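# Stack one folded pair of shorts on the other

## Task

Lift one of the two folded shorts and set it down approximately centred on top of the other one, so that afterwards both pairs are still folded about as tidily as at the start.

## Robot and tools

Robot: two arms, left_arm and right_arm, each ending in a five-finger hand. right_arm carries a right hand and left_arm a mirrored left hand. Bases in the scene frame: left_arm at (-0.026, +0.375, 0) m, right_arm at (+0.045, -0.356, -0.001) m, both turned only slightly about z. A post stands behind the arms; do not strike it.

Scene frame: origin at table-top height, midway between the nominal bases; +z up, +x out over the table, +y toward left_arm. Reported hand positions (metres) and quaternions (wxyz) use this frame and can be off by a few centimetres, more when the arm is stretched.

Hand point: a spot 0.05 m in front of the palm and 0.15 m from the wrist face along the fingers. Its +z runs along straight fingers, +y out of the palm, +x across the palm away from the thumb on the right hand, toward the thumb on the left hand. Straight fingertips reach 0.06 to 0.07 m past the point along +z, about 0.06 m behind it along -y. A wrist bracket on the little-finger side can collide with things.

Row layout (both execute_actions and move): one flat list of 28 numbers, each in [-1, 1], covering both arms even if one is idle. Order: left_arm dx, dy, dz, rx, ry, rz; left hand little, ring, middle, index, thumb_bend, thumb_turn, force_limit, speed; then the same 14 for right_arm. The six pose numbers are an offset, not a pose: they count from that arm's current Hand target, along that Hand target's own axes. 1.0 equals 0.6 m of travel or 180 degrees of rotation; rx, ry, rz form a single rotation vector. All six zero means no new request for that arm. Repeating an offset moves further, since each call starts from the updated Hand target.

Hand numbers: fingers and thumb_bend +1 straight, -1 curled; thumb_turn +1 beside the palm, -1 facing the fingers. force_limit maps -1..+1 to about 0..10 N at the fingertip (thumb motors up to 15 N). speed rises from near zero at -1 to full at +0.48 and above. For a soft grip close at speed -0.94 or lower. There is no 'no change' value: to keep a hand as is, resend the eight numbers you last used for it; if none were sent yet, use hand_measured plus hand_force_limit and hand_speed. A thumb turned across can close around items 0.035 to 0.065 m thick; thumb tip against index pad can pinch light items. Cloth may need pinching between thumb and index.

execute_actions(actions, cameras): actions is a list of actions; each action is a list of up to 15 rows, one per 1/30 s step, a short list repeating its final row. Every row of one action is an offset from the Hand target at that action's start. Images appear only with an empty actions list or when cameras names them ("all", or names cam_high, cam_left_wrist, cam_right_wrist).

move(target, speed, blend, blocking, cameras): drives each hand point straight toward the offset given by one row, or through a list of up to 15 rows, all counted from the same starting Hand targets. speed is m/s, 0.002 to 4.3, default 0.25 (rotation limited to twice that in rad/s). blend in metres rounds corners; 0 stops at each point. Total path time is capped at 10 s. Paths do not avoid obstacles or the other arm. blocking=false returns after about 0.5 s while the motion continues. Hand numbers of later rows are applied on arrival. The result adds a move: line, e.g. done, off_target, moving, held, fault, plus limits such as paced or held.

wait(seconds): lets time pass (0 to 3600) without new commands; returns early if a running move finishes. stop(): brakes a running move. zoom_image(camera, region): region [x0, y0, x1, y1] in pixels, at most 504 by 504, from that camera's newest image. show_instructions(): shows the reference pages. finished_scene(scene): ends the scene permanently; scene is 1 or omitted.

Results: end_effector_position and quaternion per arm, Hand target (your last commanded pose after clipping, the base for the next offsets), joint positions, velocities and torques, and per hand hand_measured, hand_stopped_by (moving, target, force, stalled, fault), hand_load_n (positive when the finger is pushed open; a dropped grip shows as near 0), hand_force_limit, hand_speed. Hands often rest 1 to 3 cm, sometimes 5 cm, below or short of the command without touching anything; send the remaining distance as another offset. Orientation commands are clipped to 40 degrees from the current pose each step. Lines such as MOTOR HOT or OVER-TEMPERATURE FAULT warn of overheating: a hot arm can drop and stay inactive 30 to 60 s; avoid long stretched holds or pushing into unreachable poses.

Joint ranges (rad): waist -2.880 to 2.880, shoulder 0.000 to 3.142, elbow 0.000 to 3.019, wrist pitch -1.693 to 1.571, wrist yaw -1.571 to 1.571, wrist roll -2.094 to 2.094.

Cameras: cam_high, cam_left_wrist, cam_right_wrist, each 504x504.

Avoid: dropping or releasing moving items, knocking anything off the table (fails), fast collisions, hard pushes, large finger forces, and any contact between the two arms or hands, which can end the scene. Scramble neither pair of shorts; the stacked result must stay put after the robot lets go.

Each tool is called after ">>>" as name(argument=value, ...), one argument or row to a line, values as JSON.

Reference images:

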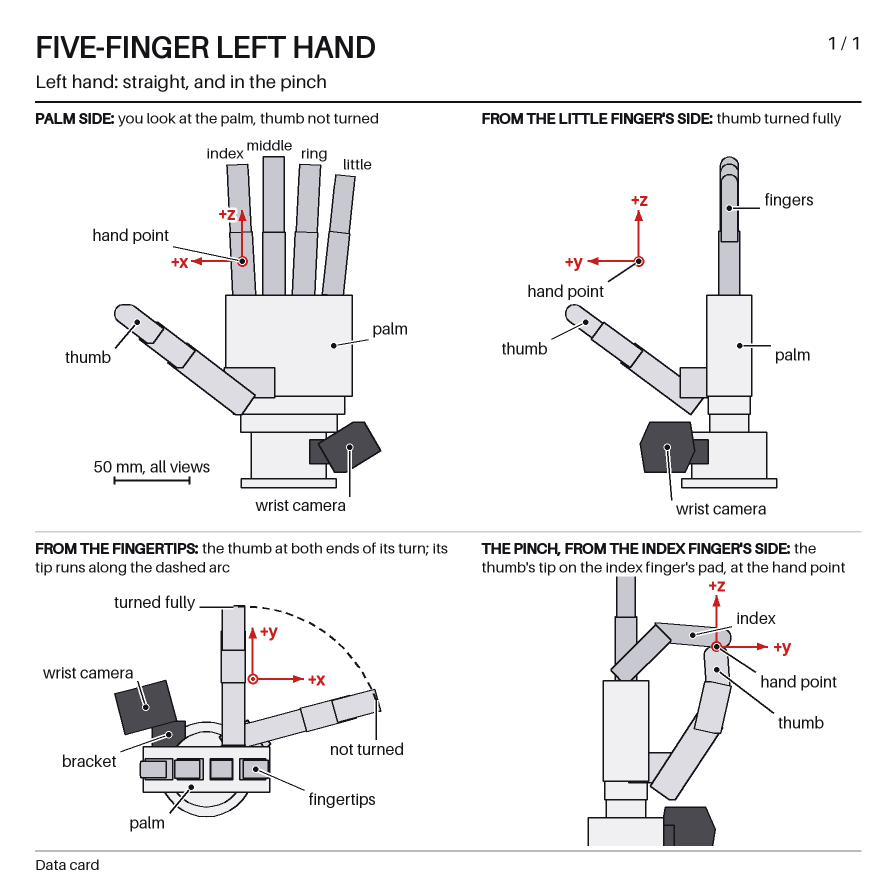

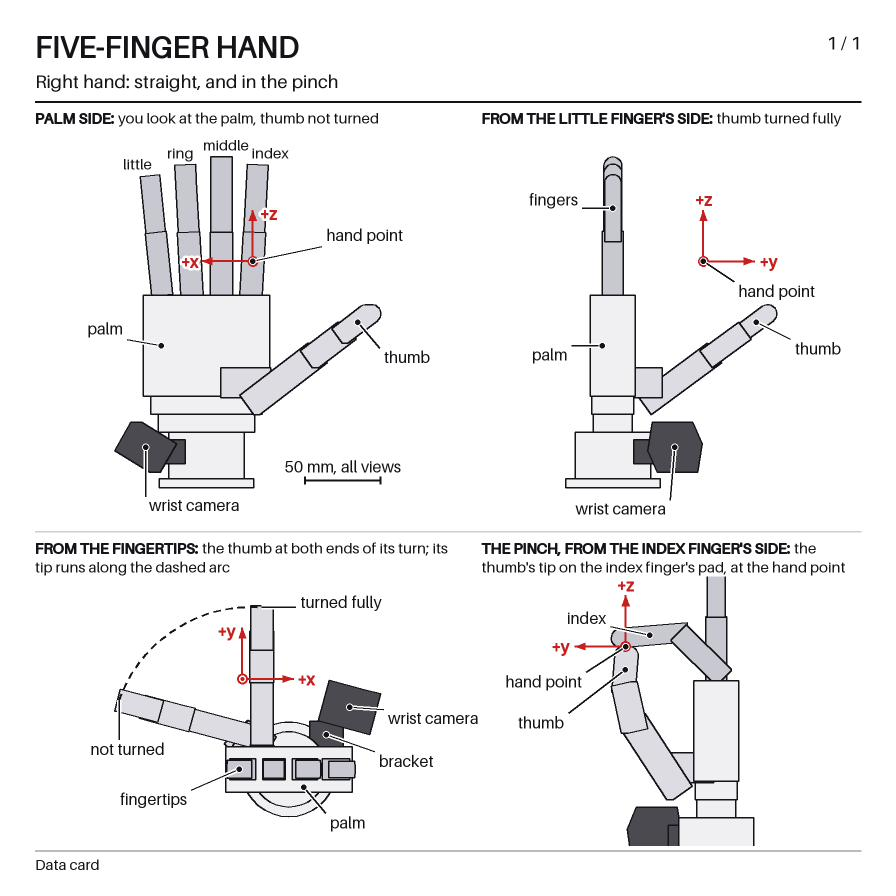

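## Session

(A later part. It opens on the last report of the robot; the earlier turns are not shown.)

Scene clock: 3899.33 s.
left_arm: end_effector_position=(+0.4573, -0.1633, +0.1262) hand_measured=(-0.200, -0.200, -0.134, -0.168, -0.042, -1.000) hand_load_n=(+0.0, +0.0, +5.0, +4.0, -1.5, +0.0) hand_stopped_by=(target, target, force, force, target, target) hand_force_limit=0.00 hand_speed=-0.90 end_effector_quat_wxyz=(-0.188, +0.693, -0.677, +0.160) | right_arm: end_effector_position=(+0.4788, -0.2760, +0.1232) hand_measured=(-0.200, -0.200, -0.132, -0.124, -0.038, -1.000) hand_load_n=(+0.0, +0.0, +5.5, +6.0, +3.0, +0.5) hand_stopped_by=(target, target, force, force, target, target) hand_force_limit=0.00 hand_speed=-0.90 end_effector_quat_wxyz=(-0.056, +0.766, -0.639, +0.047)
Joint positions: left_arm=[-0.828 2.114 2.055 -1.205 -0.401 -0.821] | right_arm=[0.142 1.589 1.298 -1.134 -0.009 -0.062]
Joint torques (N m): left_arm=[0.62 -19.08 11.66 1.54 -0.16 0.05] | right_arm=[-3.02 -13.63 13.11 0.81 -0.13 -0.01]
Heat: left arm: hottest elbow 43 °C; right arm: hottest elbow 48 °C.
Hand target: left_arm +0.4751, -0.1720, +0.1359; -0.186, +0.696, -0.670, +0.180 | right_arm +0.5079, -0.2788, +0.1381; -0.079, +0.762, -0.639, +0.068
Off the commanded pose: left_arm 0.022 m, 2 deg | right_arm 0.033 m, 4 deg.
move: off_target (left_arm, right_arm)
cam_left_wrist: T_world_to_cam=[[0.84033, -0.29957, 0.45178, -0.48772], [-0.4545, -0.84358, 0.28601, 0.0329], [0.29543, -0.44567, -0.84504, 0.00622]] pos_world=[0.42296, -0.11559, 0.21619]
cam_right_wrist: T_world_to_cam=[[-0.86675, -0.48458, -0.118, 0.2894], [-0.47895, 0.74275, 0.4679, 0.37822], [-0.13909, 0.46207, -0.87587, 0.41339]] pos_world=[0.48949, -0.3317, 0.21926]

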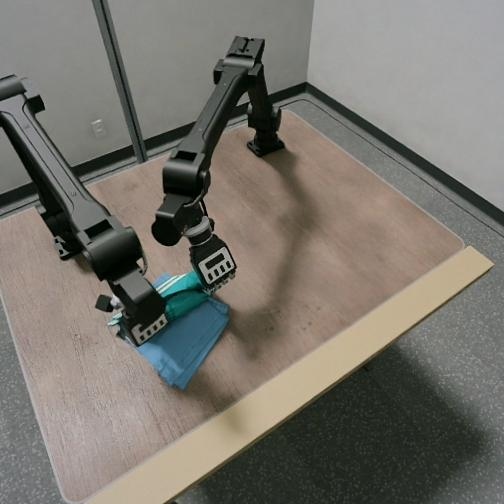

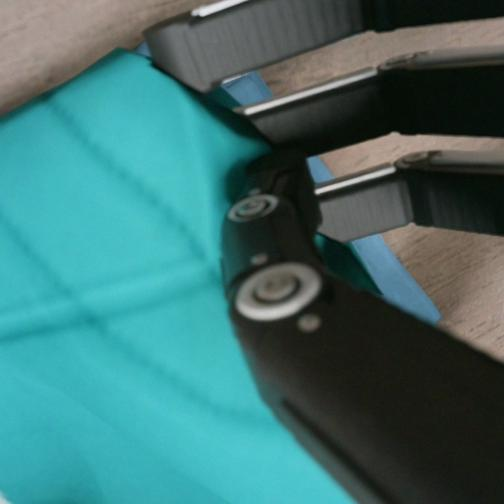

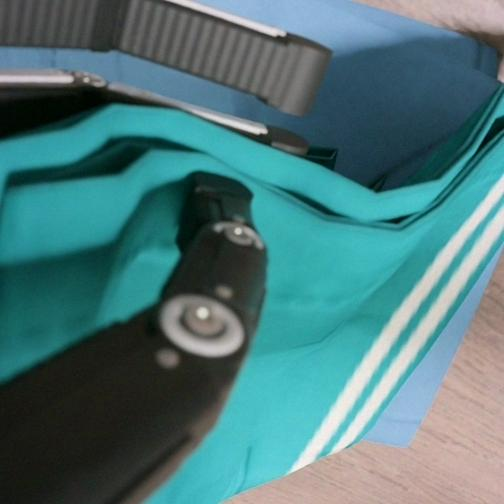

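>>> move(
  target=[
    [-0.0027,-0.0240,0.0620,0,0,0,-0.2,-0.2,-0.2,-0.22,-0.04,-1,0.0,-0.9,0.0079,-0.0446,0.0521,0,0,0,-0.2,-0.2,-0.2,-0.22,-0.04,-1,0.0,-0.9],
    [-0.0048,-0.0358,0.1169,0,0,0,-0.2,-0.2,-0.2,-0.22,-0.04,-1,0.0,-0.9,0.0138,-0.0758,0.0979,0,0,0,-0.2,-0.2,-0.2,-0.22,-0.04,-1,0.0,-0.9],
    [-0.0058,-0.0391,0.1496,0,0,0,-0.2,-0.2,-0.2,-0.22,-0.04,-1,0.0,-0.9,0.0170,-0.0911,0.1267,0,0,0,-0.2,-0.2,-0.2,-0.22,-0.04,-1,0.0,-0.9],
  ],
  speed=[0.06, 0.06, 0.05],
  blend=[0.008, 0.008, 0],
  cameras=["all"],
)

>>> zoom_image(
  camera="cam_high",
  region=[90, 240, 250, 400],
)

Scene clock: 3964.83 s.
left_arm: end_effector_position=(+0.5217, -0.1608, +0.0637) hand_measured=(-0.200, -0.200, -0.134, -0.168, -0.042, -1.000) hand_load_n=(+0.0, +0.5, +5.0, +4.5, -1.5, +0.0) hand_stopped_by=(target, target, force, force, target, target) hand_force_limit=0.00 hand_speed=-0.90 end_effector_quat_wxyz=(-0.187, +0.694, -0.676, +0.164) | right_arm: end_effector_position=(+0.5476, -0.2722, +0.0645) hand_measured=(-0.200, -0.200, -0.132, -0.124, -0.038, -1.000) hand_load_n=(+0.0, +0.0, +5.5, +6.0, +3.0, +0.0) hand_stopped_by=(target, target, force, force, target, target) hand_force_limit=0.00 hand_speed=-0.90 end_effector_quat_wxyz=(-0.058, +0.767, -0.637, +0.048)
Joint positions: left_arm=[-0.757 2.263 2.145 -1.112 -0.375 -0.75] | right_arm=[0.134 1.806 1.422 -1.036 -0.012 -0.072]
Joint torques (N m): left_arm=[0.67 -20.42 11.48 1.51 -0.13 0.08] | right_arm=[-2.9 -16.73 12.75 0.85 -0.09 0]
Heat: left arm: hottest elbow 47 °C; right arm: hottest elbow 50 °C.
Hand target: left_arm +0.5401, -0.1662, +0.0701; -0.186, +0.696, -0.670, +0.180 | right_arm +0.5778, -0.2769, +0.0749; -0.079, +0.762, -0.639, +0.067
Off the commanded pose: left_arm 0.020 m, 2 deg | right_arm 0.032 m, 3 deg.
move: off_target (left_arm, right_arm)
cam_left_wrist: T_world_to_cam=[[0.83955, -0.29585, 0.45566, -0.51198], [-0.45463, -0.84177, 0.29109, 0.08228], [0.29744, -0.45154, -0.84121, -0.06672]] pos_world=[0.48708, -0.11234, 0.15321]
cam_right_wrist: T_world_to_cam=[[-0.86499, -0.48661, -0.12247, 0.3428], [-0.48281, 0.74062, 0.46731, 0.43738], [-0.1367, 0.46335, -0.87557, 0.36877]] pos_world=[0.5581, -0.32799, 0.16047]

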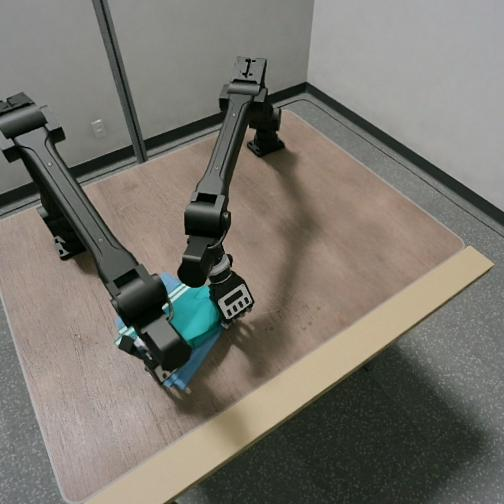

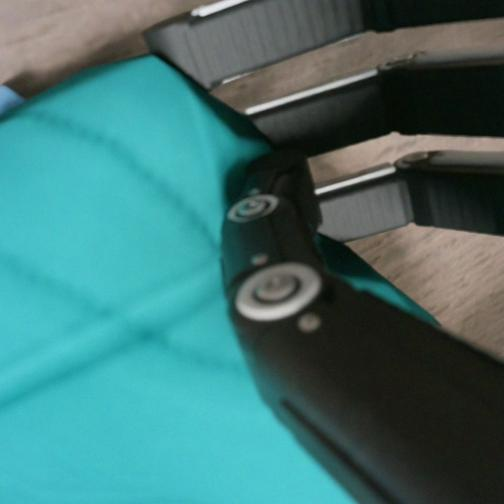

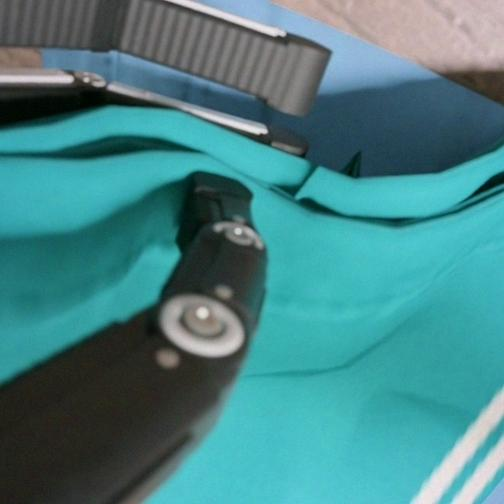

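Scaled by 3.150 from the camera's image (finer frame: 720x720).

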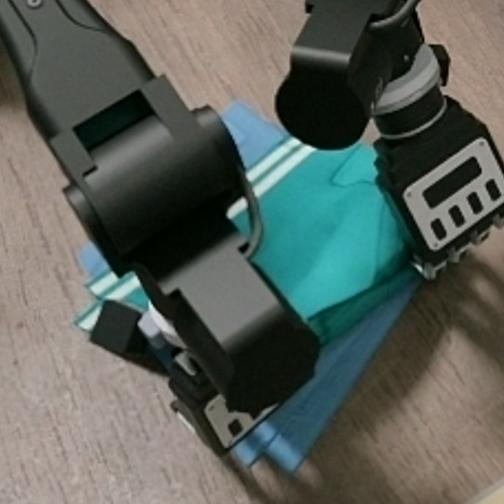

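>>> move(
  target=[
    [0.0010,0.0521,-0.2033,0,0,0,-0.2,-0.2,-0.2,-0.22,-0.04,-1,0.0,-0.9,-0.0413,0.1373,-0.1570,0,0,0,-0.2,-0.2,-0.2,-0.22,-0.04,-1,0.0,-0.9],
    [0.0017,0.0948,-0.3530,0,0,0,-0.2,-0.2,-0.2,-0.22,-0.04,-1,0.0,-0.9,-0.0605,0.2026,-0.2816,0,0,0,-0.2,-0.2,-0.2,-0.22,-0.04,-1,0.0,-0.9],
    [0.0029,0.1182,-0.4416,0,0,0,-0.2,-0.2,-0.2,-0.22,-0.04,-1,0.0,-0.9,-0.0741,0.2394,-0.3627,0,0,0,-0.2,-0.2,-0.2,-0.22,-0.04,-1,0.0,-0.9],
  ],
  speed=[0.1, 0.1, 0.08],
  blend=[0.015, 0.015, 0],
  cameras=["all"],
)

>>> zoom_image(
  camera="cam_high",
  region=[60, 160, 260, 360],
)

Scene clock: 3974.40 s.
left_arm: end_effector_position=(+0.3495, -0.1655, +0.2337) hand_measured=(-0.200, -0.200, -0.134, -0.168, -0.042, -1.000) hand_load_n=(+0.0, +0.5, +5.5, +4.5, -1.0, -0.5) hand_stopped_by=(target, target, force, force, target, target) hand_force_limit=0.00 hand_speed=-0.90 end_effector_quat_wxyz=(-0.193, +0.695, -0.675, +0.154) | right_arm: end_effector_position=(+0.3849, -0.2711, +0.2435) hand_measured=(-0.200, -0.200, -0.132, -0.124, -0.038, -1.000) hand_load_n=(+0.0, +0.0, +5.5, +6.5, +3.0, +0.0) hand_stopped_by=(target, target, force, force, target, target) hand_force_limit=0.00 hand_speed=-0.90 end_effector_quat_wxyz=(-0.068, +0.762, -0.641, +0.059)
Joint positions: left_arm=[-0.965 1.945 2.072 -1.467 -0.445 -0.974] | right_arm=[0.185 1.281 1.298 -1.407 0.001 -0.011]
Joint torques (N m): left_arm=[-1.03 -19.43 11.14 0.34 -0.34 -0.05] | right_arm=[-0.97 -10.52 11.25 -0.06 0 0.17]
Heat: left arm: hottest elbow 46 °C; right arm: hottest elbow 49 °C.
Hand target: left_arm +0.3463, -0.1751, +0.2640; -0.186, +0.696, -0.670, +0.180 | right_arm +0.3873, -0.2650, +0.2581; -0.079, +0.762, -0.639, +0.067
Off the commanded pose: left_arm 0.032 m, 3 deg | right_arm 0.016 m, 2 deg.
move: off_target (left_arm, right_arm)
cam_left_wrist: T_world_to_cam=[[0.84469, -0.29801, 0.44463, -0.4458], [-0.44568, -0.85162, 0.2759, -0.05068], [0.29643, -0.43121, -0.85217, 0.13159]] pos_world=[0.31497, -0.11927, 0.32434]
cam_right_wrist: T_world_to_cam=[[-0.86655, -0.47637, -0.14889, 0.23415], [-0.48792, 0.74579, 0.45357, 0.28106], [-0.10502, 0.46569, -0.87869, 0.49202]] pos_world=[0.39171, -0.3272, 0.33972]

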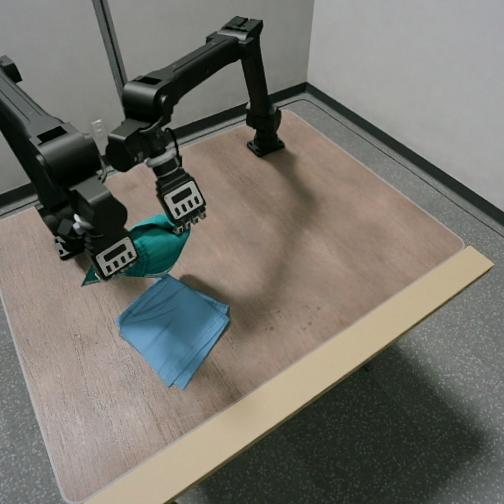

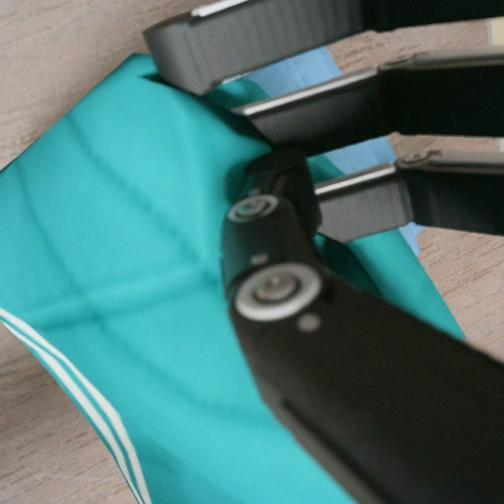

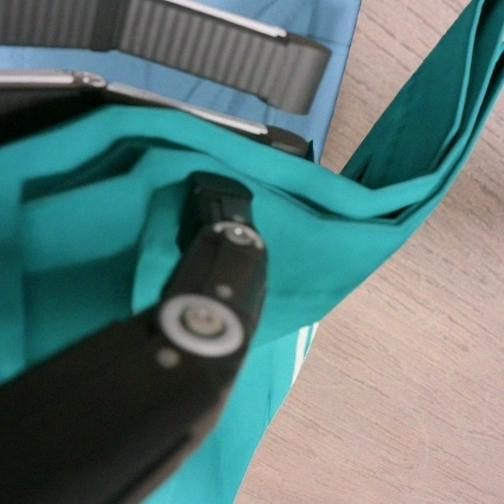

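Scaled by 2.520 from the camera's image (finer frame: 720x720).

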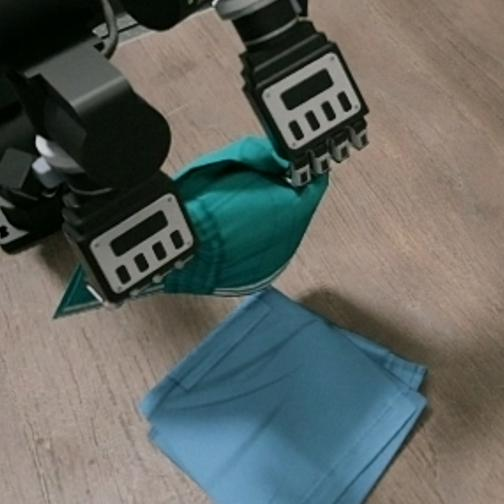

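>>> move(
  target=[
    [-0.0196,0.0638,0.0807,0,0,0,-0.2,-0.2,-0.2,-0.22,-0.04,-1,0.0,-0.9,-0.0041,0.0576,0.0864,0,0,0,-0.2,-0.2,-0.2,-0.22,-0.04,-1,0.0,-0.9],
    [-0.0011,-0.0237,0.1428,0,0,0,-0.2,-0.2,-0.2,-0.22,-0.04,-1,0.0,-0.9,0.0301,-0.0519,0.1114,0,0,0,-0.2,-0.2,-0.2,-0.22,-0.04,-1,0.0,-0.9],
    [0.0008,-0.0669,0.2197,0,0,0,-0.2,-0.2,-0.2,-0.22,-0.04,-1,0.0,-0.9,0.0468,-0.1143,0.1707,0,0,0,-0.2,-0.2,-0.2,-0.22,-0.04,-1,0.0,-0.9],
    [0.0026,-0.0789,0.2921,0,0,0,-0.2,-0.2,-0.2,-0.22,-0.04,-1,0.0,-0.9,0.0565,-0.1488,0.2359,0,0,0,-0.2,-0.2,-0.2,-0.22,-0.04,-1,0.0,-0.9],
    [0.0037,-0.0826,0.3423,0,0,0,-0.2,-0.2,-0.2,-0.22,-0.04,-1,0.0,-0.9,0.0614,-0.1674,0.2825,0,0,0,-0.2,-0.2,-0.2,-0.22,-0.04,-1,0.0,-0.9],
    [0.0044,-0.0793,0.3847,0,0,0,-0.2,-0.2,-0.2,-0.22,-0.04,-1,0.0,-0.9,0.0646,-0.1771,0.3237,0,0,0,-0.2,-0.2,-0.2,-0.22,-0.04,-1,0.0,-0.9],
  ],
  speed=[0.07, 0.06, 0.06, 0.06, 0.06, 0.06],
  blend=[0.005, 0.01, 0.01, 0.01, 0.008, 0],
  cameras=["all"],
)

>>> zoom_image(
  camera="cam_high",
  region=[90, 240, 250, 400],
)

Scene clock: 4026.87 s.
left_arm: end_effector_position=(+0.4856, -0.1645, +0.0808) hand_measured=(-0.200, -0.200, -0.134, -0.168, -0.042, -1.000) hand_load_n=(+0.0, +0.0, +5.0, +4.0, -1.5, +0.0) hand_stopped_by=(target, target, force, force, target, target) hand_force_limit=0.00 hand_speed=-0.90 end_effector_quat_wxyz=(-0.188, +0.694, -0.676, +0.163) | right_arm: end_effector_position=(+0.5067, -0.2748, +0.0784) hand_measured=(-0.200, -0.200, -0.132, -0.124, -0.038, -1.000) hand_load_n=(+0.0, +0.0, +5.5, +5.5, +3.0, +0.0) hand_stopped_by=(target, target, force, force, target, target) hand_force_limit=0.00 hand_speed=-0.90 end_effector_quat_wxyz=(-0.058, +0.766, -0.638, +0.048)
Joint positions: left_arm=[-0.798 2.185 2.056 -1.117 -0.391 -0.791] | right_arm=[0.138 1.693 1.306 -1.033 -0.011 -0.067]
Joint torques (N m): left_arm=[0.56 -19.37 11.33 1.57 -0.13 0.06] | right_arm=[-2.96 -14.92 12.59 0.83 -0.1 -0.02]
Heat: left arm: hottest elbow 46 °C; right arm: hottest elbow 48 °C.
Hand target: left_arm +0.5031, -0.1720, +0.0880; -0.186, +0.696, -0.670, +0.180 | right_arm +0.5361, -0.2784, +0.0901; -0.079, +0.762, -0.639, +0.067
Off the commanded pose: left_arm 0.020 m, 2 deg | right_arm 0.032 m, 3 deg.
move: off_target (left_arm, right_arm)
cam_left_wrist: T_world_to_cam=[[0.83944, -0.29677, 0.45526, -0.49062], [-0.45444, -0.84274, 0.28858, 0.05761], [0.29803, -0.44914, -0.84229, -0.04313]] pos_world=[0.45088, -0.11642, 0.17041]
cam_right_wrist: T_world_to_cam=[[-0.8656, -0.48556, -0.12233, 0.30828], [-0.48188, 0.74138, 0.46705, 0.41286], [-0.13609, 0.46323, -0.87573, 0.37624]] pos_world=[0.517, -0.33069, 0.17437]

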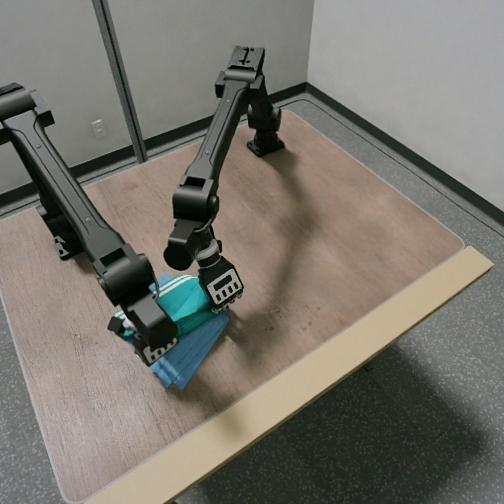

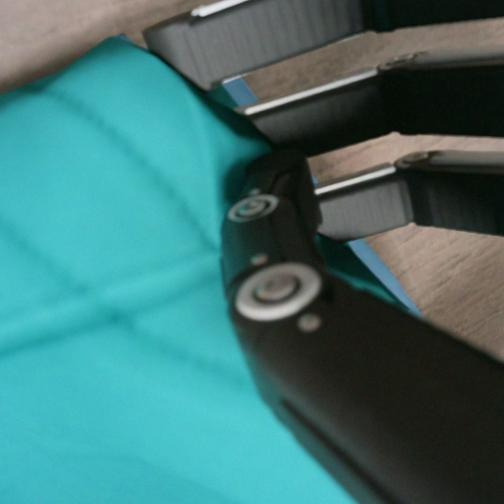

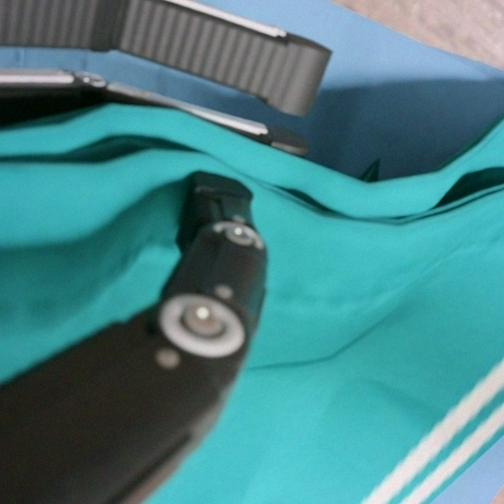

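Scaled by 3.150 from the camera's image (finer frame: 720x720).

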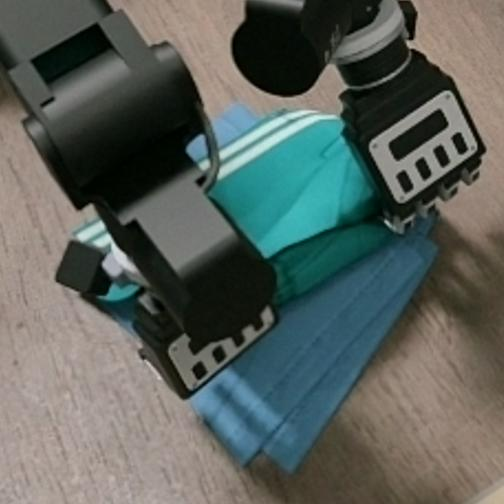

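>>> move(
  target=[0.0006,0.0135,0.0500,0,0,0,-0.2,-0.2,-0.2,-0.22,-0.04,-1,0.0,-0.9,0.0023,-0.0033,0.0468,0,0,0,-0.2,-0.2,-0.2,-0.22,-0.04,-1,0.0,-0.9],
  speed=0.05,
  cameras=["all"],
)

>>> zoom_image(
  camera="cam_high",
  region=[90, 240, 250, 400],
)

Scene clock: 4045.87 s.
left_arm: end_effector_position=(+0.4982, -0.1698, +0.0613) hand_measured=(-0.200, -0.200, -0.134, -0.168, -0.042, -1.000) hand_load_n=(+0.5, +0.0, +4.5, +4.0, -1.5, +0.0) hand_stopped_by=(target, target, force, force, target, target) hand_force_limit=0.00 hand_speed=-0.90 end_effector_quat_wxyz=(-0.187, +0.694, -0.674, +0.173) | right_arm: end_effector_position=(+0.5202, -0.2743, +0.0573) hand_measured=(-0.200, -0.200, -0.132, -0.124, -0.038, -1.000) hand_load_n=(+0.0, +0.0, +5.5, +5.5, +3.0, -0.5) hand_stopped_by=(target, target, force, force, target, target) hand_force_limit=0.00 hand_speed=-0.90 end_effector_quat_wxyz=(-0.064, +0.766, -0.637, +0.053)
Joint positions: left_arm=[-0.79 2.217 2.056 -1.062 -0.388 -0.782] | right_arm=[0.136 1.737 1.306 -0.973 -0.011 -0.07]
Joint torques (N m): left_arm=[0.73 -19.6 9.81 1.59 -0.11 0.06] | right_arm=[-3.08 -15.33 11.48 0.88 -0.11 0]
Heat: left arm: hottest elbow 46 °C; right arm: hottest elbow 47 °C.
Hand target: left_arm +0.5111, -0.1721, +0.0578; -0.186, +0.696, -0.670, +0.180 | right_arm +0.5439, -0.2785, +0.0630; -0.079, +0.762, -0.639, +0.067
Off the commanded pose: left_arm 0.014 m, 1 deg | right_arm 0.025 m, 2 deg.
move: off_target (left_arm, right_arm)
cam_left_wrist: T_world_to_cam=[[0.83267, -0.29111, 0.47108, -0.49046], [-0.45953, -0.83794, 0.29444, 0.06753], [0.30902, -0.46165, -0.8315, -0.07394]] pos_world=[0.46228, -0.12032, 0.14968]
cam_right_wrist: T_world_to_cam=[[-0.86345, -0.48572, -0.13615, 0.31735], [-0.48923, 0.74057, 0.46066, 0.43281], [-0.12293, 0.46437, -0.87707, 0.35296]] pos_world=[0.52914, -0.33028, 0.1534]

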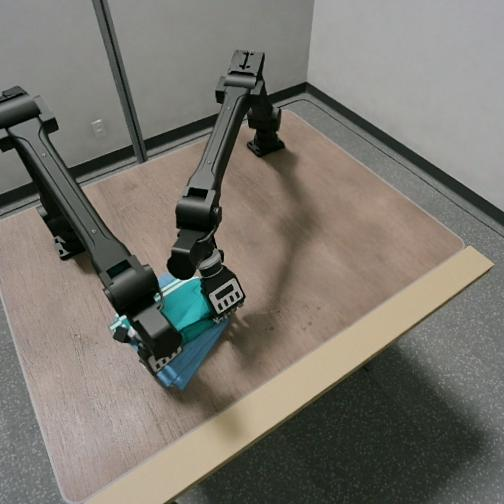

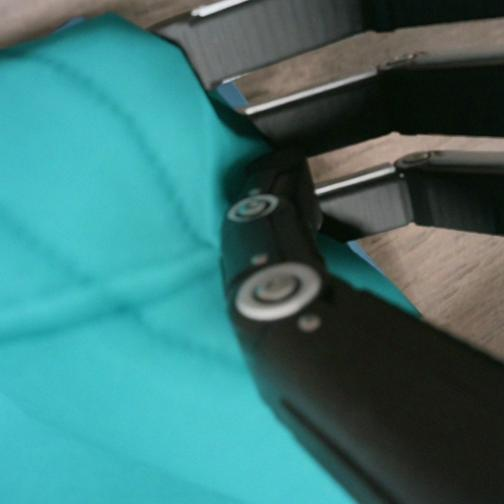

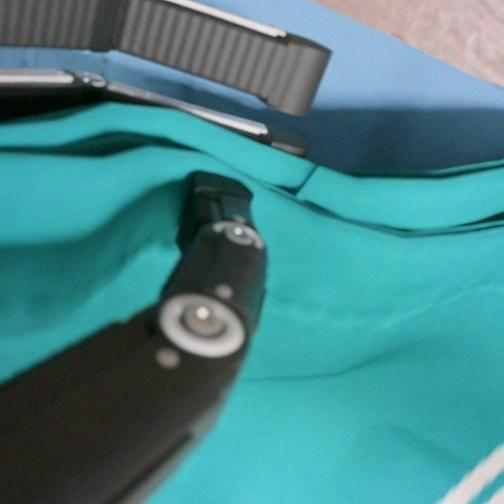

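Scaled by 3.150 from the camera's image (finer frame: 720x720).

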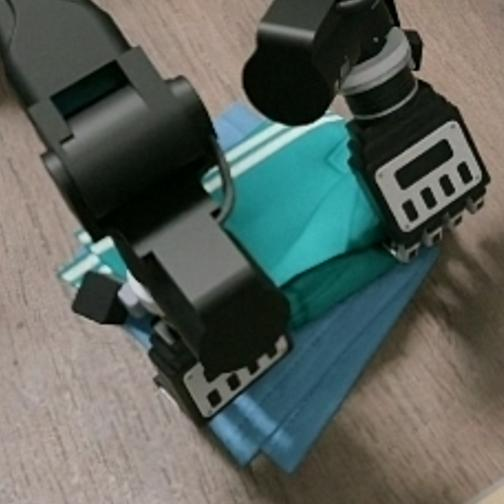

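>>> move(
  target=[0,0.01083,0.01877,0,0,0,-0.2,-0.2,-0.2,-0.22,-0.04,-1,0.0,-0.9,0,0.00347,0.0163,0,0,0,-0.2,-0.2,-0.2,-0.22,-0.04,-1,0.0,-0.9],
  speed=0.03,
  cameras=["cam_high","cam_left_wrist","cam_right_wrist"],
)

Scene clock: 4089.17 s.
left_arm: end_effector_position=(+0.5027, -0.1747, +0.0591) hand_measured=(-0.200, -0.200, -0.134, -0.168, -0.042, -1.000) hand_load_n=(+0.0, +0.0, +5.5, +4.0, -1.5, -0.5) hand_stopped_by=(target, target, force, force, target, target) hand_force_limit=0.00 hand_speed=-0.90 end_effector_quat_wxyz=(-0.187, +0.693, -0.672, +0.183) | right_arm: end_effector_position=(+0.5263, -0.2744, +0.0526) hand_measured=(-0.200, -0.200, -0.132, -0.124, -0.038, -1.000) hand_load_n=(+0.0, +0.0, +5.5, +5.0, +3.0, +0.0) hand_stopped_by=(target, target, force, force, target, target) hand_force_limit=0.00 hand_speed=-0.90 end_effector_quat_wxyz=(-0.069, +0.765, -0.637, +0.059)
Joint positions: left_arm=[-0.79 2.223 2.056 -1.035 -0.388 -0.78] | right_arm=[0.134 1.747 1.306 -0.949 -0.011 -0.07]
Joint torques (N m): left_arm=[0.73 -20.01 8.31 1.7 -0.11 0.04] | right_arm=[-2.84 -15.33 10.5 0.95 -0.11 0.01]
Heat: left arm: hottest elbow 44 °C; right arm: hottest elbow 46 °C.
Hand target: left_arm +0.5111, -0.1720, +0.0449; -0.186, +0.696, -0.670, +0.180 | right_arm +0.5439, -0.2786, +0.0530; -0.079, +0.762, -0.639, +0.067
Off the commanded pose: left_arm 0.017 m, 0 deg | right_arm 0.018 m, 2 deg.
move: off_target (left_arm, right_arm)
cam_left_wrist: T_world_to_cam=[[0.82544, -0.28518, 0.48715, -0.49098], [-0.46485, -0.83301, 0.30001, 0.06935], [0.32025, -0.47409, -0.82017, -0.08792]] pos_world=[0.46567, -0.12393, 0.14626]
cam_right_wrist: T_world_to_cam=[[-0.86173, -0.48479, -0.14964, 0.32188], [-0.49539, 0.7403, 0.45446, 0.44157], [-0.10954, 0.46575, -0.87811, 0.34294]] pos_world=[0.53369, -0.33058, 0.14863]

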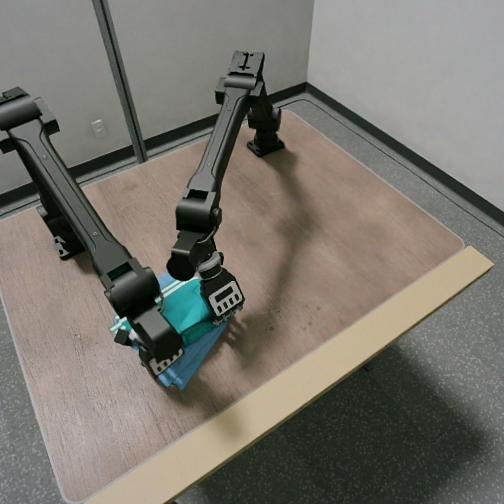

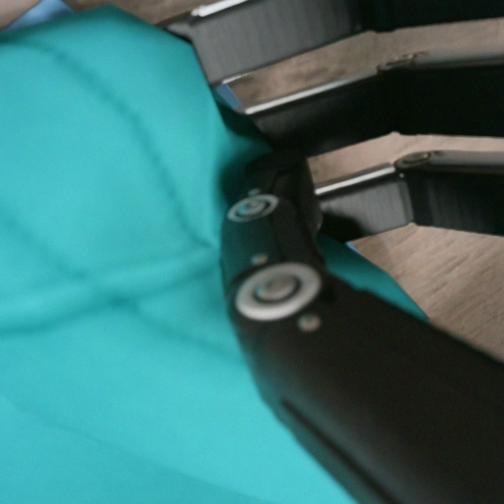

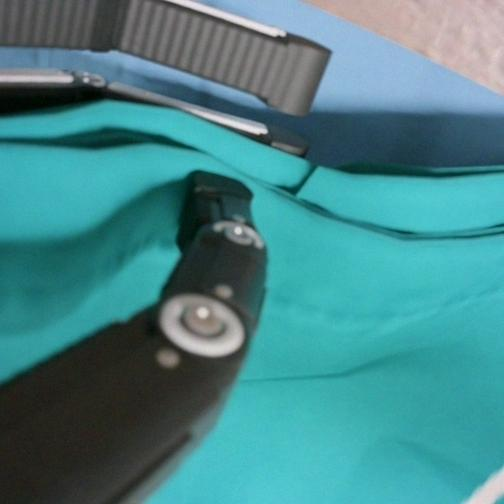

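>>> move(
  target=[0,0.01867,0.01232,0,0,0,-0.2,-0.2,-0.2,-0.22,-0.04,-1,0.0,-0.9,-0.0035,0.02167,0.0073,0,0,0,-0.2,-0.2,-0.2,-0.22,-0.04,-1,0.0,-0.9],
  speed=0.03,
)

Scene clock: 4094.63 s.
left_arm: end_effector_position=(+0.5023, -0.1743, +0.0482) hand_measured=(-0.200, -0.200, -0.134, -0.168, -0.042, -1.000) hand_load_n=(+0.0, +0.0, +5.0, +4.0, -1.5, -0.5) hand_stopped_by=(target, target, force, force, target, target) hand_force_limit=0.00 hand_speed=-0.90 end_effector_quat_wxyz=(-0.187, +0.693, -0.671, +0.185) | right_arm: end_effector_position=(+0.5315, -0.2737, +0.0504) hand_measured=(-0.200, -0.200, -0.132, -0.124, -0.038, -1.000) hand_load_n=(+0.0, +0.0, +5.5, +5.5, +3.0, +0.0) hand_stopped_by=(target, target, force, force, target, target) hand_force_limit=0.00 hand_speed=-0.90 end_effector_quat_wxyz=(-0.077, +0.765, -0.636, +0.066)
Joint positions: left_arm=[-0.79 2.223 2.025 -0.999 -0.388 -0.78] | right_arm=[0.134 1.747 1.3 -0.921 -0.012 -0.07]
Joint torques (N m): left_arm=[0.21 -20.07 7.68 1.62 -0.18 -0.01] | right_arm=[-2.73 -17.08 7.51 0.94 -0.08 0.04]
Heat: left arm: hottest elbow 44 °C; right arm: hottest elbow 46 °C.
Hand target: left_arm +0.5050, -0.1722, +0.0328; -0.186, +0.696, -0.670, +0.180 | right_arm +0.5317, -0.2786, +0.0460; -0.079, +0.762, -0.639, +0.067
Off the commanded pose: left_arm 0.016 m, 1 deg | right_arm 0.007 m, 1 deg.
move: off_target (left_arm)

>>> wait(
  seconds=0.1,
  cameras=["cam_high","cam_left_wrist","cam_right_wrist"],
)

>>> zoom_image(
  camera="cam_high",
  region=[90, 240, 270, 400],
)

Scene clock: 4098.70 s.
left_arm: end_effector_position=(+0.5023, -0.1743, +0.0482) hand_measured=(-0.200, -0.200, -0.134, -0.168, -0.042, -1.000) hand_load_n=(+0.0, +0.0, +5.5, +4.0, -1.5, +0.0) hand_stopped_by=(target, target, force, force, target, target) hand_force_limit=0.00 hand_speed=-0.90 end_effector_quat_wxyz=(-0.187, +0.693, -0.671, +0.185) | right_arm: end_effector_position=(+0.5315, -0.2737, +0.0504) hand_measured=(-0.200, -0.200, -0.132, -0.124, -0.038, -1.000) hand_load_n=(+0.0, +0.0, +6.0, +5.5, +3.0, +0.0) hand_stopped_by=(target, target, force, force, target, target) hand_force_limit=0.00 hand_speed=-0.90 end_effector_quat_wxyz=(-0.077, +0.765, -0.636, +0.066)
Joint positions: left_arm=[-0.79 2.223 2.025 -0.999 -0.388 -0.78] | right_arm=[0.134 1.747 1.3 -0.921 -0.012 -0.07]
Joint torques (N m): left_arm=[0.15 -20.07 7.68 1.61 -0.18 -0.02] | right_arm=[-2.67 -17.14 7.49 0.94 -0.07 0.04]
Heat: left arm: hottest elbow 43 °C; right arm: hottest elbow 45 °C.
Hand target: left_arm +0.5050, -0.1722, +0.0328; -0.186, +0.696, -0.670, +0.180 | right_arm +0.5317, -0.2786, +0.0460; -0.079, +0.762, -0.639, +0.067
Off the commanded pose: left_arm 0.016 m, 1 deg | right_arm 0.007 m, 1 deg.
wait: 0.10 s; at rest from the start
cam_left_wrist: T_world_to_cam=[[0.82353, -0.28314, 0.49156, -0.48405], [-0.46604, -0.83173, 0.30172, 0.07359], [0.32342, -0.47756, -0.81691, -0.09885]] pos_world=[0.4649, -0.12305, 0.13498]
cam_right_wrist: T_world_to_cam=[[-0.85809, -0.48441, -0.17038, 0.3256], [-0.50554, 0.73873, 0.44577, 0.44996], [-0.09008, 0.46864, -0.87878, 0.3318]] pos_world=[0.53675, -0.33017, 0.14647]

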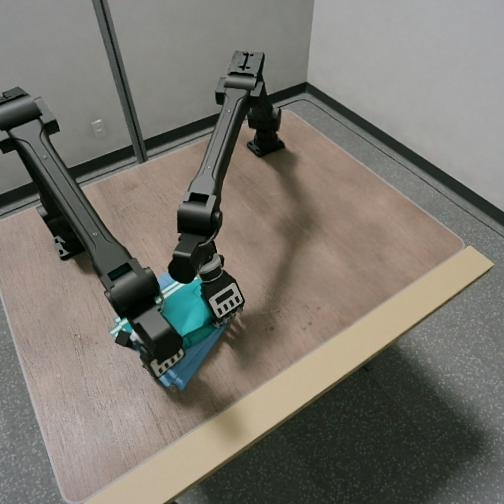

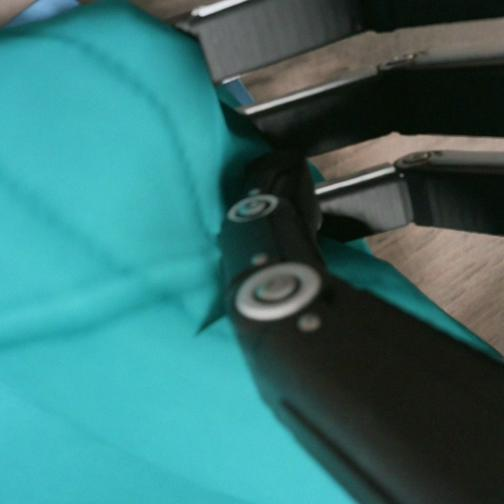

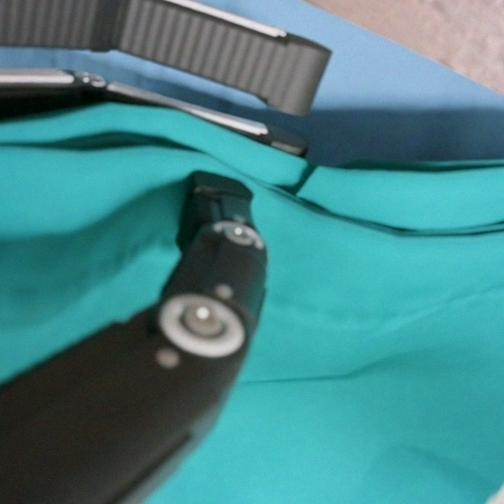

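Scaled by 2.800 from the camera's image (finer frame: 720x720).

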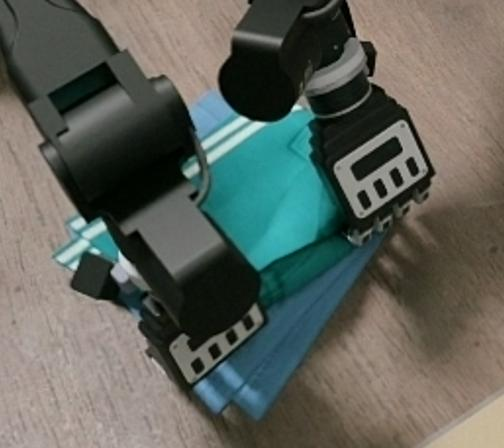

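>>> move(
  target=[0,0.0033,0.0058,0,0,0,-0.2,-0.2,-0.2,-0.22,-0.04,-1,0.0,-0.9,-0.0012,0.0088,0.0101,0,0,0,-0.2,-0.2,-0.2,-0.22,-0.04,-1,0.0,-0.9],
  speed=0.03,
)

Scene clock: 4171.00 s.
left_arm: end_effector_position=(+0.5024, -0.1743, +0.0461) hand_measured=(-0.200, -0.200, -0.134, -0.168, -0.042, -1.000) hand_load_n=(+0.0, +0.0, +5.0, +3.5, -1.5, +0.0) hand_stopped_by=(target, target, force, force, target, target) hand_force_limit=0.00 hand_speed=-0.90 end_effector_quat_wxyz=(-0.187, +0.693, -0.671, +0.186) | right_arm: end_effector_position=(+0.5300, -0.2739, +0.0441) hand_measured=(-0.200, -0.200, -0.132, -0.124, -0.038, -1.000) hand_load_n=(+0.0, +0.0, +6.0, +5.0, +3.0, +0.0) hand_stopped_by=(target, target, force, force, target, target) hand_force_limit=0.00 hand_speed=-0.90 end_effector_quat_wxyz=(-0.079, +0.764, -0.636, +0.068)
Joint positions: left_arm=[-0.79 2.223 2.019 -0.991 -0.388 -0.78] | right_arm=[0.134 1.747 1.282 -0.897 -0.012 -0.07]
Joint torques (N m): left_arm=[0.21 -19.9 7.68 1.63 -0.19 -0.01] | right_arm=[-2.67 -17.14 7.19 0.84 -0.07 0.05]
Heat: left arm: hottest elbow 41 °C; right arm: hottest elbow 42 °C.
Hand target: left_arm +0.5050, -0.1722, +0.0287; -0.186, +0.696, -0.670, +0.180 | right_arm +0.5279, -0.2786, +0.0390; -0.079, +0.762, -0.639, +0.068
Off the commanded pose: left_arm 0.018 m, 1 deg | right_arm 0.007 m, 0 deg.
move: off_target (left_arm)

>>> move(
  target=[0,0,0,0,0,0,-0.2,-0.2,-0.2,-0.22,-0.04,-1,0.0,-0.9,0,0,0,0,0,0,0.0,0.0,0.0,0.0,-0.04,-1,0.0,-0.9],
  speed=0.03,
  cameras=["cam_right_wrist"],
)

Scene clock: 4206.67 s.
left_arm: end_effector_position=(+0.5024, -0.1743, +0.0461) hand_measured=(-0.200, -0.200, -0.134, -0.168, -0.042, -1.000) hand_load_n=(+0.0, +0.0, +5.5, +4.0, -1.5, -0.5) hand_stopped_by=(target, target, force, force, target, target) hand_force_limit=0.00 hand_speed=-0.90 end_effector_quat_wxyz=(-0.187, +0.693, -0.671, +0.186) | right_arm: end_effector_position=(+0.5300, -0.2739, +0.0441) hand_measured=(+0.000, +0.000, +0.000, +0.000, -0.040, -1.000) hand_load_n=(+0.0, +0.0, +0.0, +0.0, +0.0, +0.0) hand_stopped_by=(target, target, target, target, target, target) hand_force_limit=0.00 hand_speed=-0.90 end_effector_quat_wxyz=(-0.079, +0.764, -0.636, +0.068)
Joint positions: left_arm=[-0.79 2.223 2.019 -0.991 -0.388 -0.78] | right_arm=[0.134 1.747 1.282 -0.897 -0.012 -0.07]
Joint torques (N m): left_arm=[0.03 -19.72 7.65 1.7 -0.18 -0.02] | right_arm=[-2.67 -17.08 7.2 0.81 -0.07 0.04]
Heat: left arm: hottest elbow 40 °C; right arm: hottest elbow 41 °C.
Hand target: left_arm +0.5050, -0.1722, +0.0287; -0.186, +0.696, -0.670, +0.180 | right_arm +0.5279, -0.2786, +0.0390; -0.079, +0.762, -0.639, +0.067
Off the commanded pose: left_arm 0.018 m, 1 deg | right_arm 0.007 m, 0 deg.
move: done
cam_right_wrist: T_world_to_cam=[[-0.8571, -0.48432, -0.17553, 0.32294], [-0.50807, 0.73847, 0.44331, 0.45357], [-0.08508, 0.46915, -0.87901, 0.32362]] pos_world=[0.53477, -0.33037, 0.14008]

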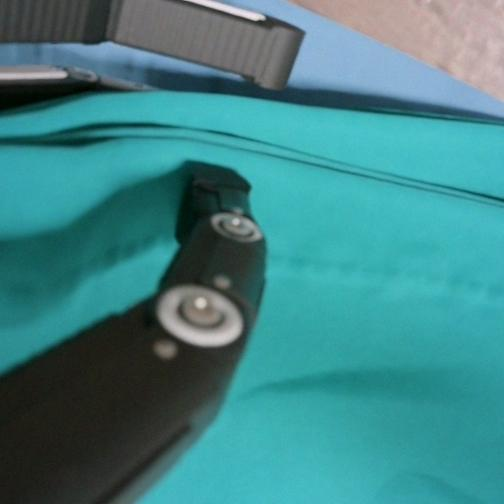

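>>> move(
  target=[0,0,0,0,0,0,-0.2,-0.2,-0.2,-0.22,-0.04,-1,0.0,-0.9,0,0,0,0,0,0,0.0,0.0,0.0,0.0,0.4,-1,0.0,-0.9],
  speed=0.03,
  cameras=["cam_right_wrist","cam_high"],
)

Scene clock: 4219.00 s.
left_arm: end_effector_position=(+0.5024, -0.1743, +0.0461) hand_measured=(-0.200, -0.200, -0.134, -0.168, -0.042, -1.000) hand_load_n=(+0.0, +0.0, +5.5, +4.0, -1.5, +0.0) hand_stopped_by=(target, target, force, force, target, target) hand_force_limit=0.00 hand_speed=-0.90 end_effector_quat_wxyz=(-0.187, +0.693, -0.671, +0.186) | right_arm: end_effector_position=(+0.5300, -0.2739, +0.0441) hand_measured=(+0.000, +0.000, +0.000, +0.000, +0.400, -1.000) hand_load_n=(+0.0, +0.0, +0.0, +0.0, -0.5, +0.0) hand_stopped_by=(target, target, target, target, target, target) hand_force_limit=0.00 hand_speed=-0.90 end_effector_quat_wxyz=(-0.079, +0.764, -0.636, +0.068)
Joint positions: left_arm=[-0.79 2.223 2.019 -0.991 -0.388 -0.78] | right_arm=[0.134 1.747 1.282 -0.897 -0.012 -0.07]
Joint torques (N m): left_arm=[0.15 -19.78 7.68 1.62 -0.19 -0.02] | right_arm=[-2.67 -17.14 7.21 0.84 -0.07 0.04]
Heat: left arm: hottest shoulder 39 °C; right arm: hottest elbow 41 °C.
Hand target: left_arm +0.5050, -0.1722, +0.0287; -0.186, +0.696, -0.670, +0.180 | right_arm +0.5279, -0.2786, +0.0390; -0.079, +0.762, -0.639, +0.067
Off the commanded pose: left_arm 0.018 m, 1 deg | right_arm 0.007 m, 0 deg.
move: done
cam_right_wrist: T_world_to_cam=[[-0.8571, -0.48432, -0.17553, 0.32294], [-0.50807, 0.73847, 0.44331, 0.45357], [-0.08508, 0.46915, -0.87901, 0.32362]] pos_world=[0.53477, -0.33037, 0.14008]
Images, in order (width x height): cam_high 504x504, cam_right_wrist 504x504.

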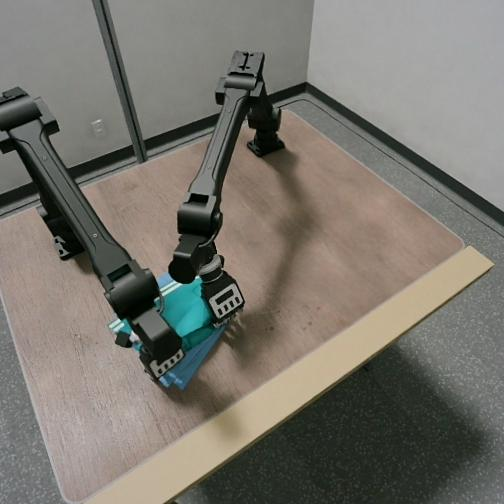

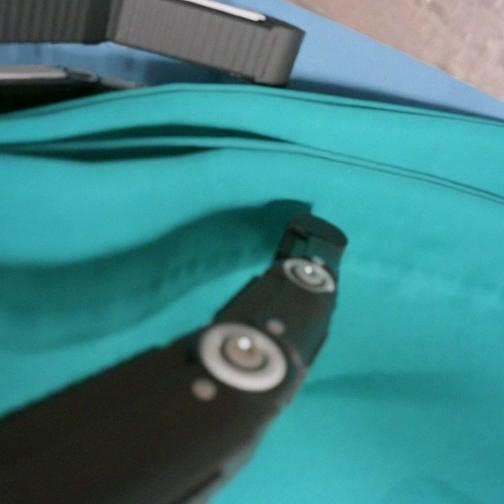

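>>> move(
  target=[0,0,0,0,0,0,-0.2,-0.2,-0.2,-0.22,-0.04,-1,0.0,-0.9,0,-0.0346,0.0015,0,0,0,0.0,0.0,0.0,0.0,0.4,-1,0.0,-0.9],
  speed=0.02,
  cameras=["cam_right_wrist"],
)

Scene clock: 4244.27 s.
left_arm: end_effector_position=(+0.5024, -0.1743, +0.0461) hand_measured=(-0.200, -0.200, -0.134, -0.168, -0.042, -1.000) hand_load_n=(+0.0, +0.0, +5.0, +4.0, -1.5, +0.0) hand_stopped_by=(target, target, force, force, target, target) hand_force_limit=0.00 hand_speed=-0.90 end_effector_quat_wxyz=(-0.187, +0.693, -0.671, +0.186) | right_arm: end_effector_position=(+0.5307, -0.2738, +0.0383) hand_measured=(+0.000, +0.000, +0.000, +0.000, +0.400, -1.000) hand_load_n=(+0.0, +0.0, +0.0, -0.5, +0.0, -0.5) hand_stopped_by=(target, target, target, target, target, target) hand_force_limit=0.00 hand_speed=-0.90 end_effector_quat_wxyz=(-0.075, +0.765, -0.637, +0.064)
Joint positions: left_arm=[-0.79 2.223 2.019 -0.991 -0.388 -0.78] | right_arm=[0.134 1.763 1.287 -0.898 -0.012 -0.07]
Joint torques (N m): left_arm=[-0.03 -19.84 7.62 1.65 -0.18 -0.02] | right_arm=[-2.55 -14.92 11.74 -0.03 -0.05 0.07]
Heat: left arm: hottest shoulder 39 °C; right arm: hottest elbow 40 °C.
Hand target: left_arm +0.5050, -0.1722, +0.0287; -0.186, +0.696, -0.670, +0.180 | right_arm +0.5481, -0.2750, +0.0426; -0.079, +0.762, -0.639, +0.068
Off the commanded pose: left_arm 0.018 m, 1 deg | right_arm 0.018 m, 1 deg.
move: off_target (right_arm)
cam_right_wrist: T_world_to_cam=[[-0.85918, -0.4845, -0.1645, 0.3232], [-0.50265, 0.73911, 0.4484, 0.45352], [-0.09567, 0.46795, -0.87856, 0.32388]] pos_world=[0.53663, -0.33017, 0.13436]

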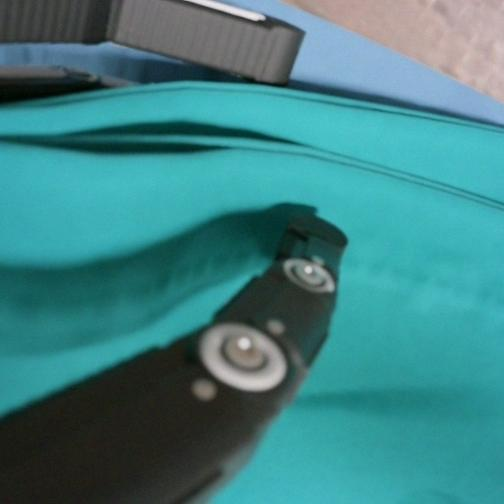

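>>> move(
  target=[0,0,0,0,0,0,-0.2,-0.2,-0.2,-0.22,-0.04,-1,0.0,-0.9,0,-0.0258,-0.0252,0,0,0,0.0,0.0,0.0,0.0,0.4,-1,0.0,-0.9],
  speed=0.02,
  cameras=["cam_right_wrist"],
)

Scene clock: 4255.63 s.
left_arm: end_effector_position=(+0.5024, -0.1743, +0.0461) hand_measured=(-0.200, -0.200, -0.134, -0.168, -0.042, -1.000) hand_load_n=(+0.0, +0.0, +5.0, +3.5, -1.5, +0.0) hand_stopped_by=(target, target, force, force, target, target) hand_force_limit=0.00 hand_speed=-0.90 end_effector_quat_wxyz=(-0.187, +0.693, -0.671, +0.186) | right_arm: end_effector_position=(+0.5420, -0.2726, +0.0549) hand_measured=(+0.000, +0.000, +0.000, +0.000, +0.400, -1.000) hand_load_n=(+0.0, +0.0, +0.0, +0.5, +0.0, +0.0) hand_stopped_by=(target, target, target, target, target, target) hand_force_limit=0.00 hand_speed=-0.90 end_effector_quat_wxyz=(-0.074, +0.765, -0.637, +0.063)
Joint positions: left_arm=[-0.79 2.223 2.019 -0.991 -0.388 -0.78] | right_arm=[0.134 1.773 1.35 -0.954 -0.012 -0.07]
Joint torques (N m): left_arm=[0.09 -19.78 7.66 1.62 -0.18 -0.02] | right_arm=[-2.26 -15.38 12.12 -0.08 -0.04 0.1]
Heat: left arm: hottest shoulder 39 °C; right arm: hottest elbow 42 °C.
Hand target: left_arm +0.5050, -0.1722, +0.0287; -0.186, +0.696, -0.670, +0.180 | right_arm +0.5598, -0.2729, +0.0604; -0.079, +0.762, -0.639, +0.067
Off the commanded pose: left_arm 0.018 m, 1 deg | right_arm 0.019 m, 1 deg.
move: off_target (right_arm)
cam_right_wrist: T_world_to_cam=[[-0.85967, -0.48458, -0.16173, 0.33634], [-0.50129, 0.73923, 0.44971, 0.45005], [-0.09837, 0.46768, -0.87841, 0.34033]] pos_world=[0.54823, -0.32887, 0.15095]

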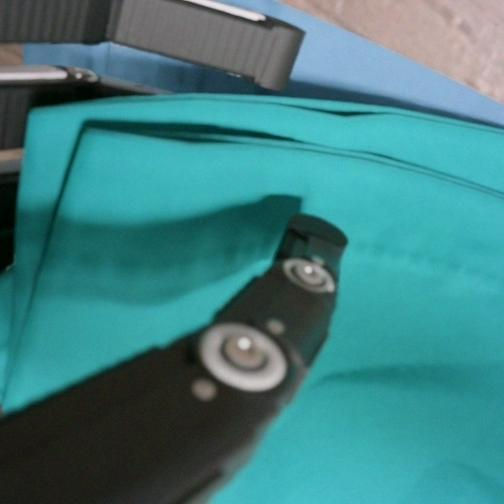

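>>> move(
  target=[0,0,0,0,0,0,-0.2,-0.2,-0.2,-0.22,-0.04,-1,0.0,-0.9,0,-0.0555,0.0118,0,0,0,0.0,0.0,0.0,0.0,0.9,-1,0.0,-0.9],
  speed=0.02,
  cameras=["cam_right_wrist", "cam_high"],
)

Scene clock: 4280.33 s.
left_arm: end_effector_position=(+0.5024, -0.1743, +0.0461) hand_measured=(-0.200, -0.200, -0.134, -0.168, -0.042, -1.000) hand_load_n=(+0.0, +0.0, +5.0, +4.0, -1.5, +0.0) hand_stopped_by=(target, target, force, force, target, target) hand_force_limit=0.00 hand_speed=-0.90 end_effector_quat_wxyz=(-0.187, +0.693, -0.671, +0.186) | right_arm: end_effector_position=(+0.5762, -0.2687, +0.0557) hand_measured=(+0.000, +0.000, +0.000, +0.000, +0.900, -1.000) hand_load_n=(+0.0, +0.0, +0.5, +0.0, +0.0, +0.0) hand_stopped_by=(target, target, target, target, target, target) hand_force_limit=0.00 hand_speed=-0.90 end_effector_quat_wxyz=(-0.074, +0.765, -0.637, +0.063)
Joint positions: left_arm=[-0.79 2.223 2.019 -0.991 -0.388 -0.78] | right_arm=[0.134 1.854 1.469 -0.992 -0.012 -0.07]
Joint torques (N m): left_arm=[0.15 -19.72 7.66 1.66 -0.19 -0.01] | right_arm=[-2.08 -17.08 12.3 -0.06 -0.01 0.13]
Heat: left arm: hottest shoulder 39 °C; right arm: hottest elbow 43 °C.
Hand target: left_arm +0.5050, -0.1722, +0.0287; -0.186, +0.696, -0.670, +0.180 | right_arm +0.5934, -0.2670, +0.0605; -0.079, +0.762, -0.639, +0.068
Off the commanded pose: left_arm 0.018 m, 1 deg | right_arm 0.018 m, 1 deg.
move: off_target (right_arm)
cam_right_wrist: T_world_to_cam=[[-0.85961, -0.48457, -0.16206, 0.36773], [-0.50145, 0.73921, 0.44958, 0.46413], [-0.09806, 0.46773, -0.87842, 0.34246]] pos_world=[0.58243, -0.32507, 0.15175]
Images, in order (width x height): cam_high 504x504, cam_right_wrist 504x504.

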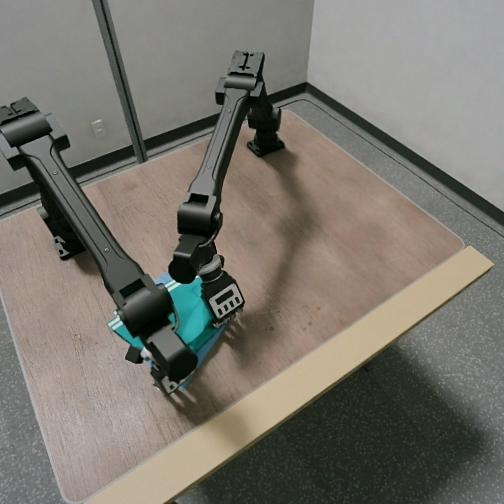

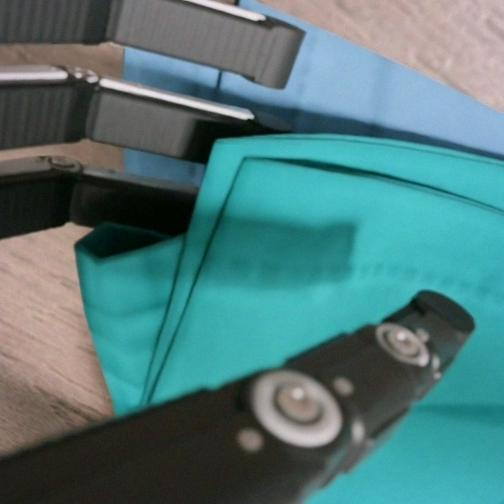

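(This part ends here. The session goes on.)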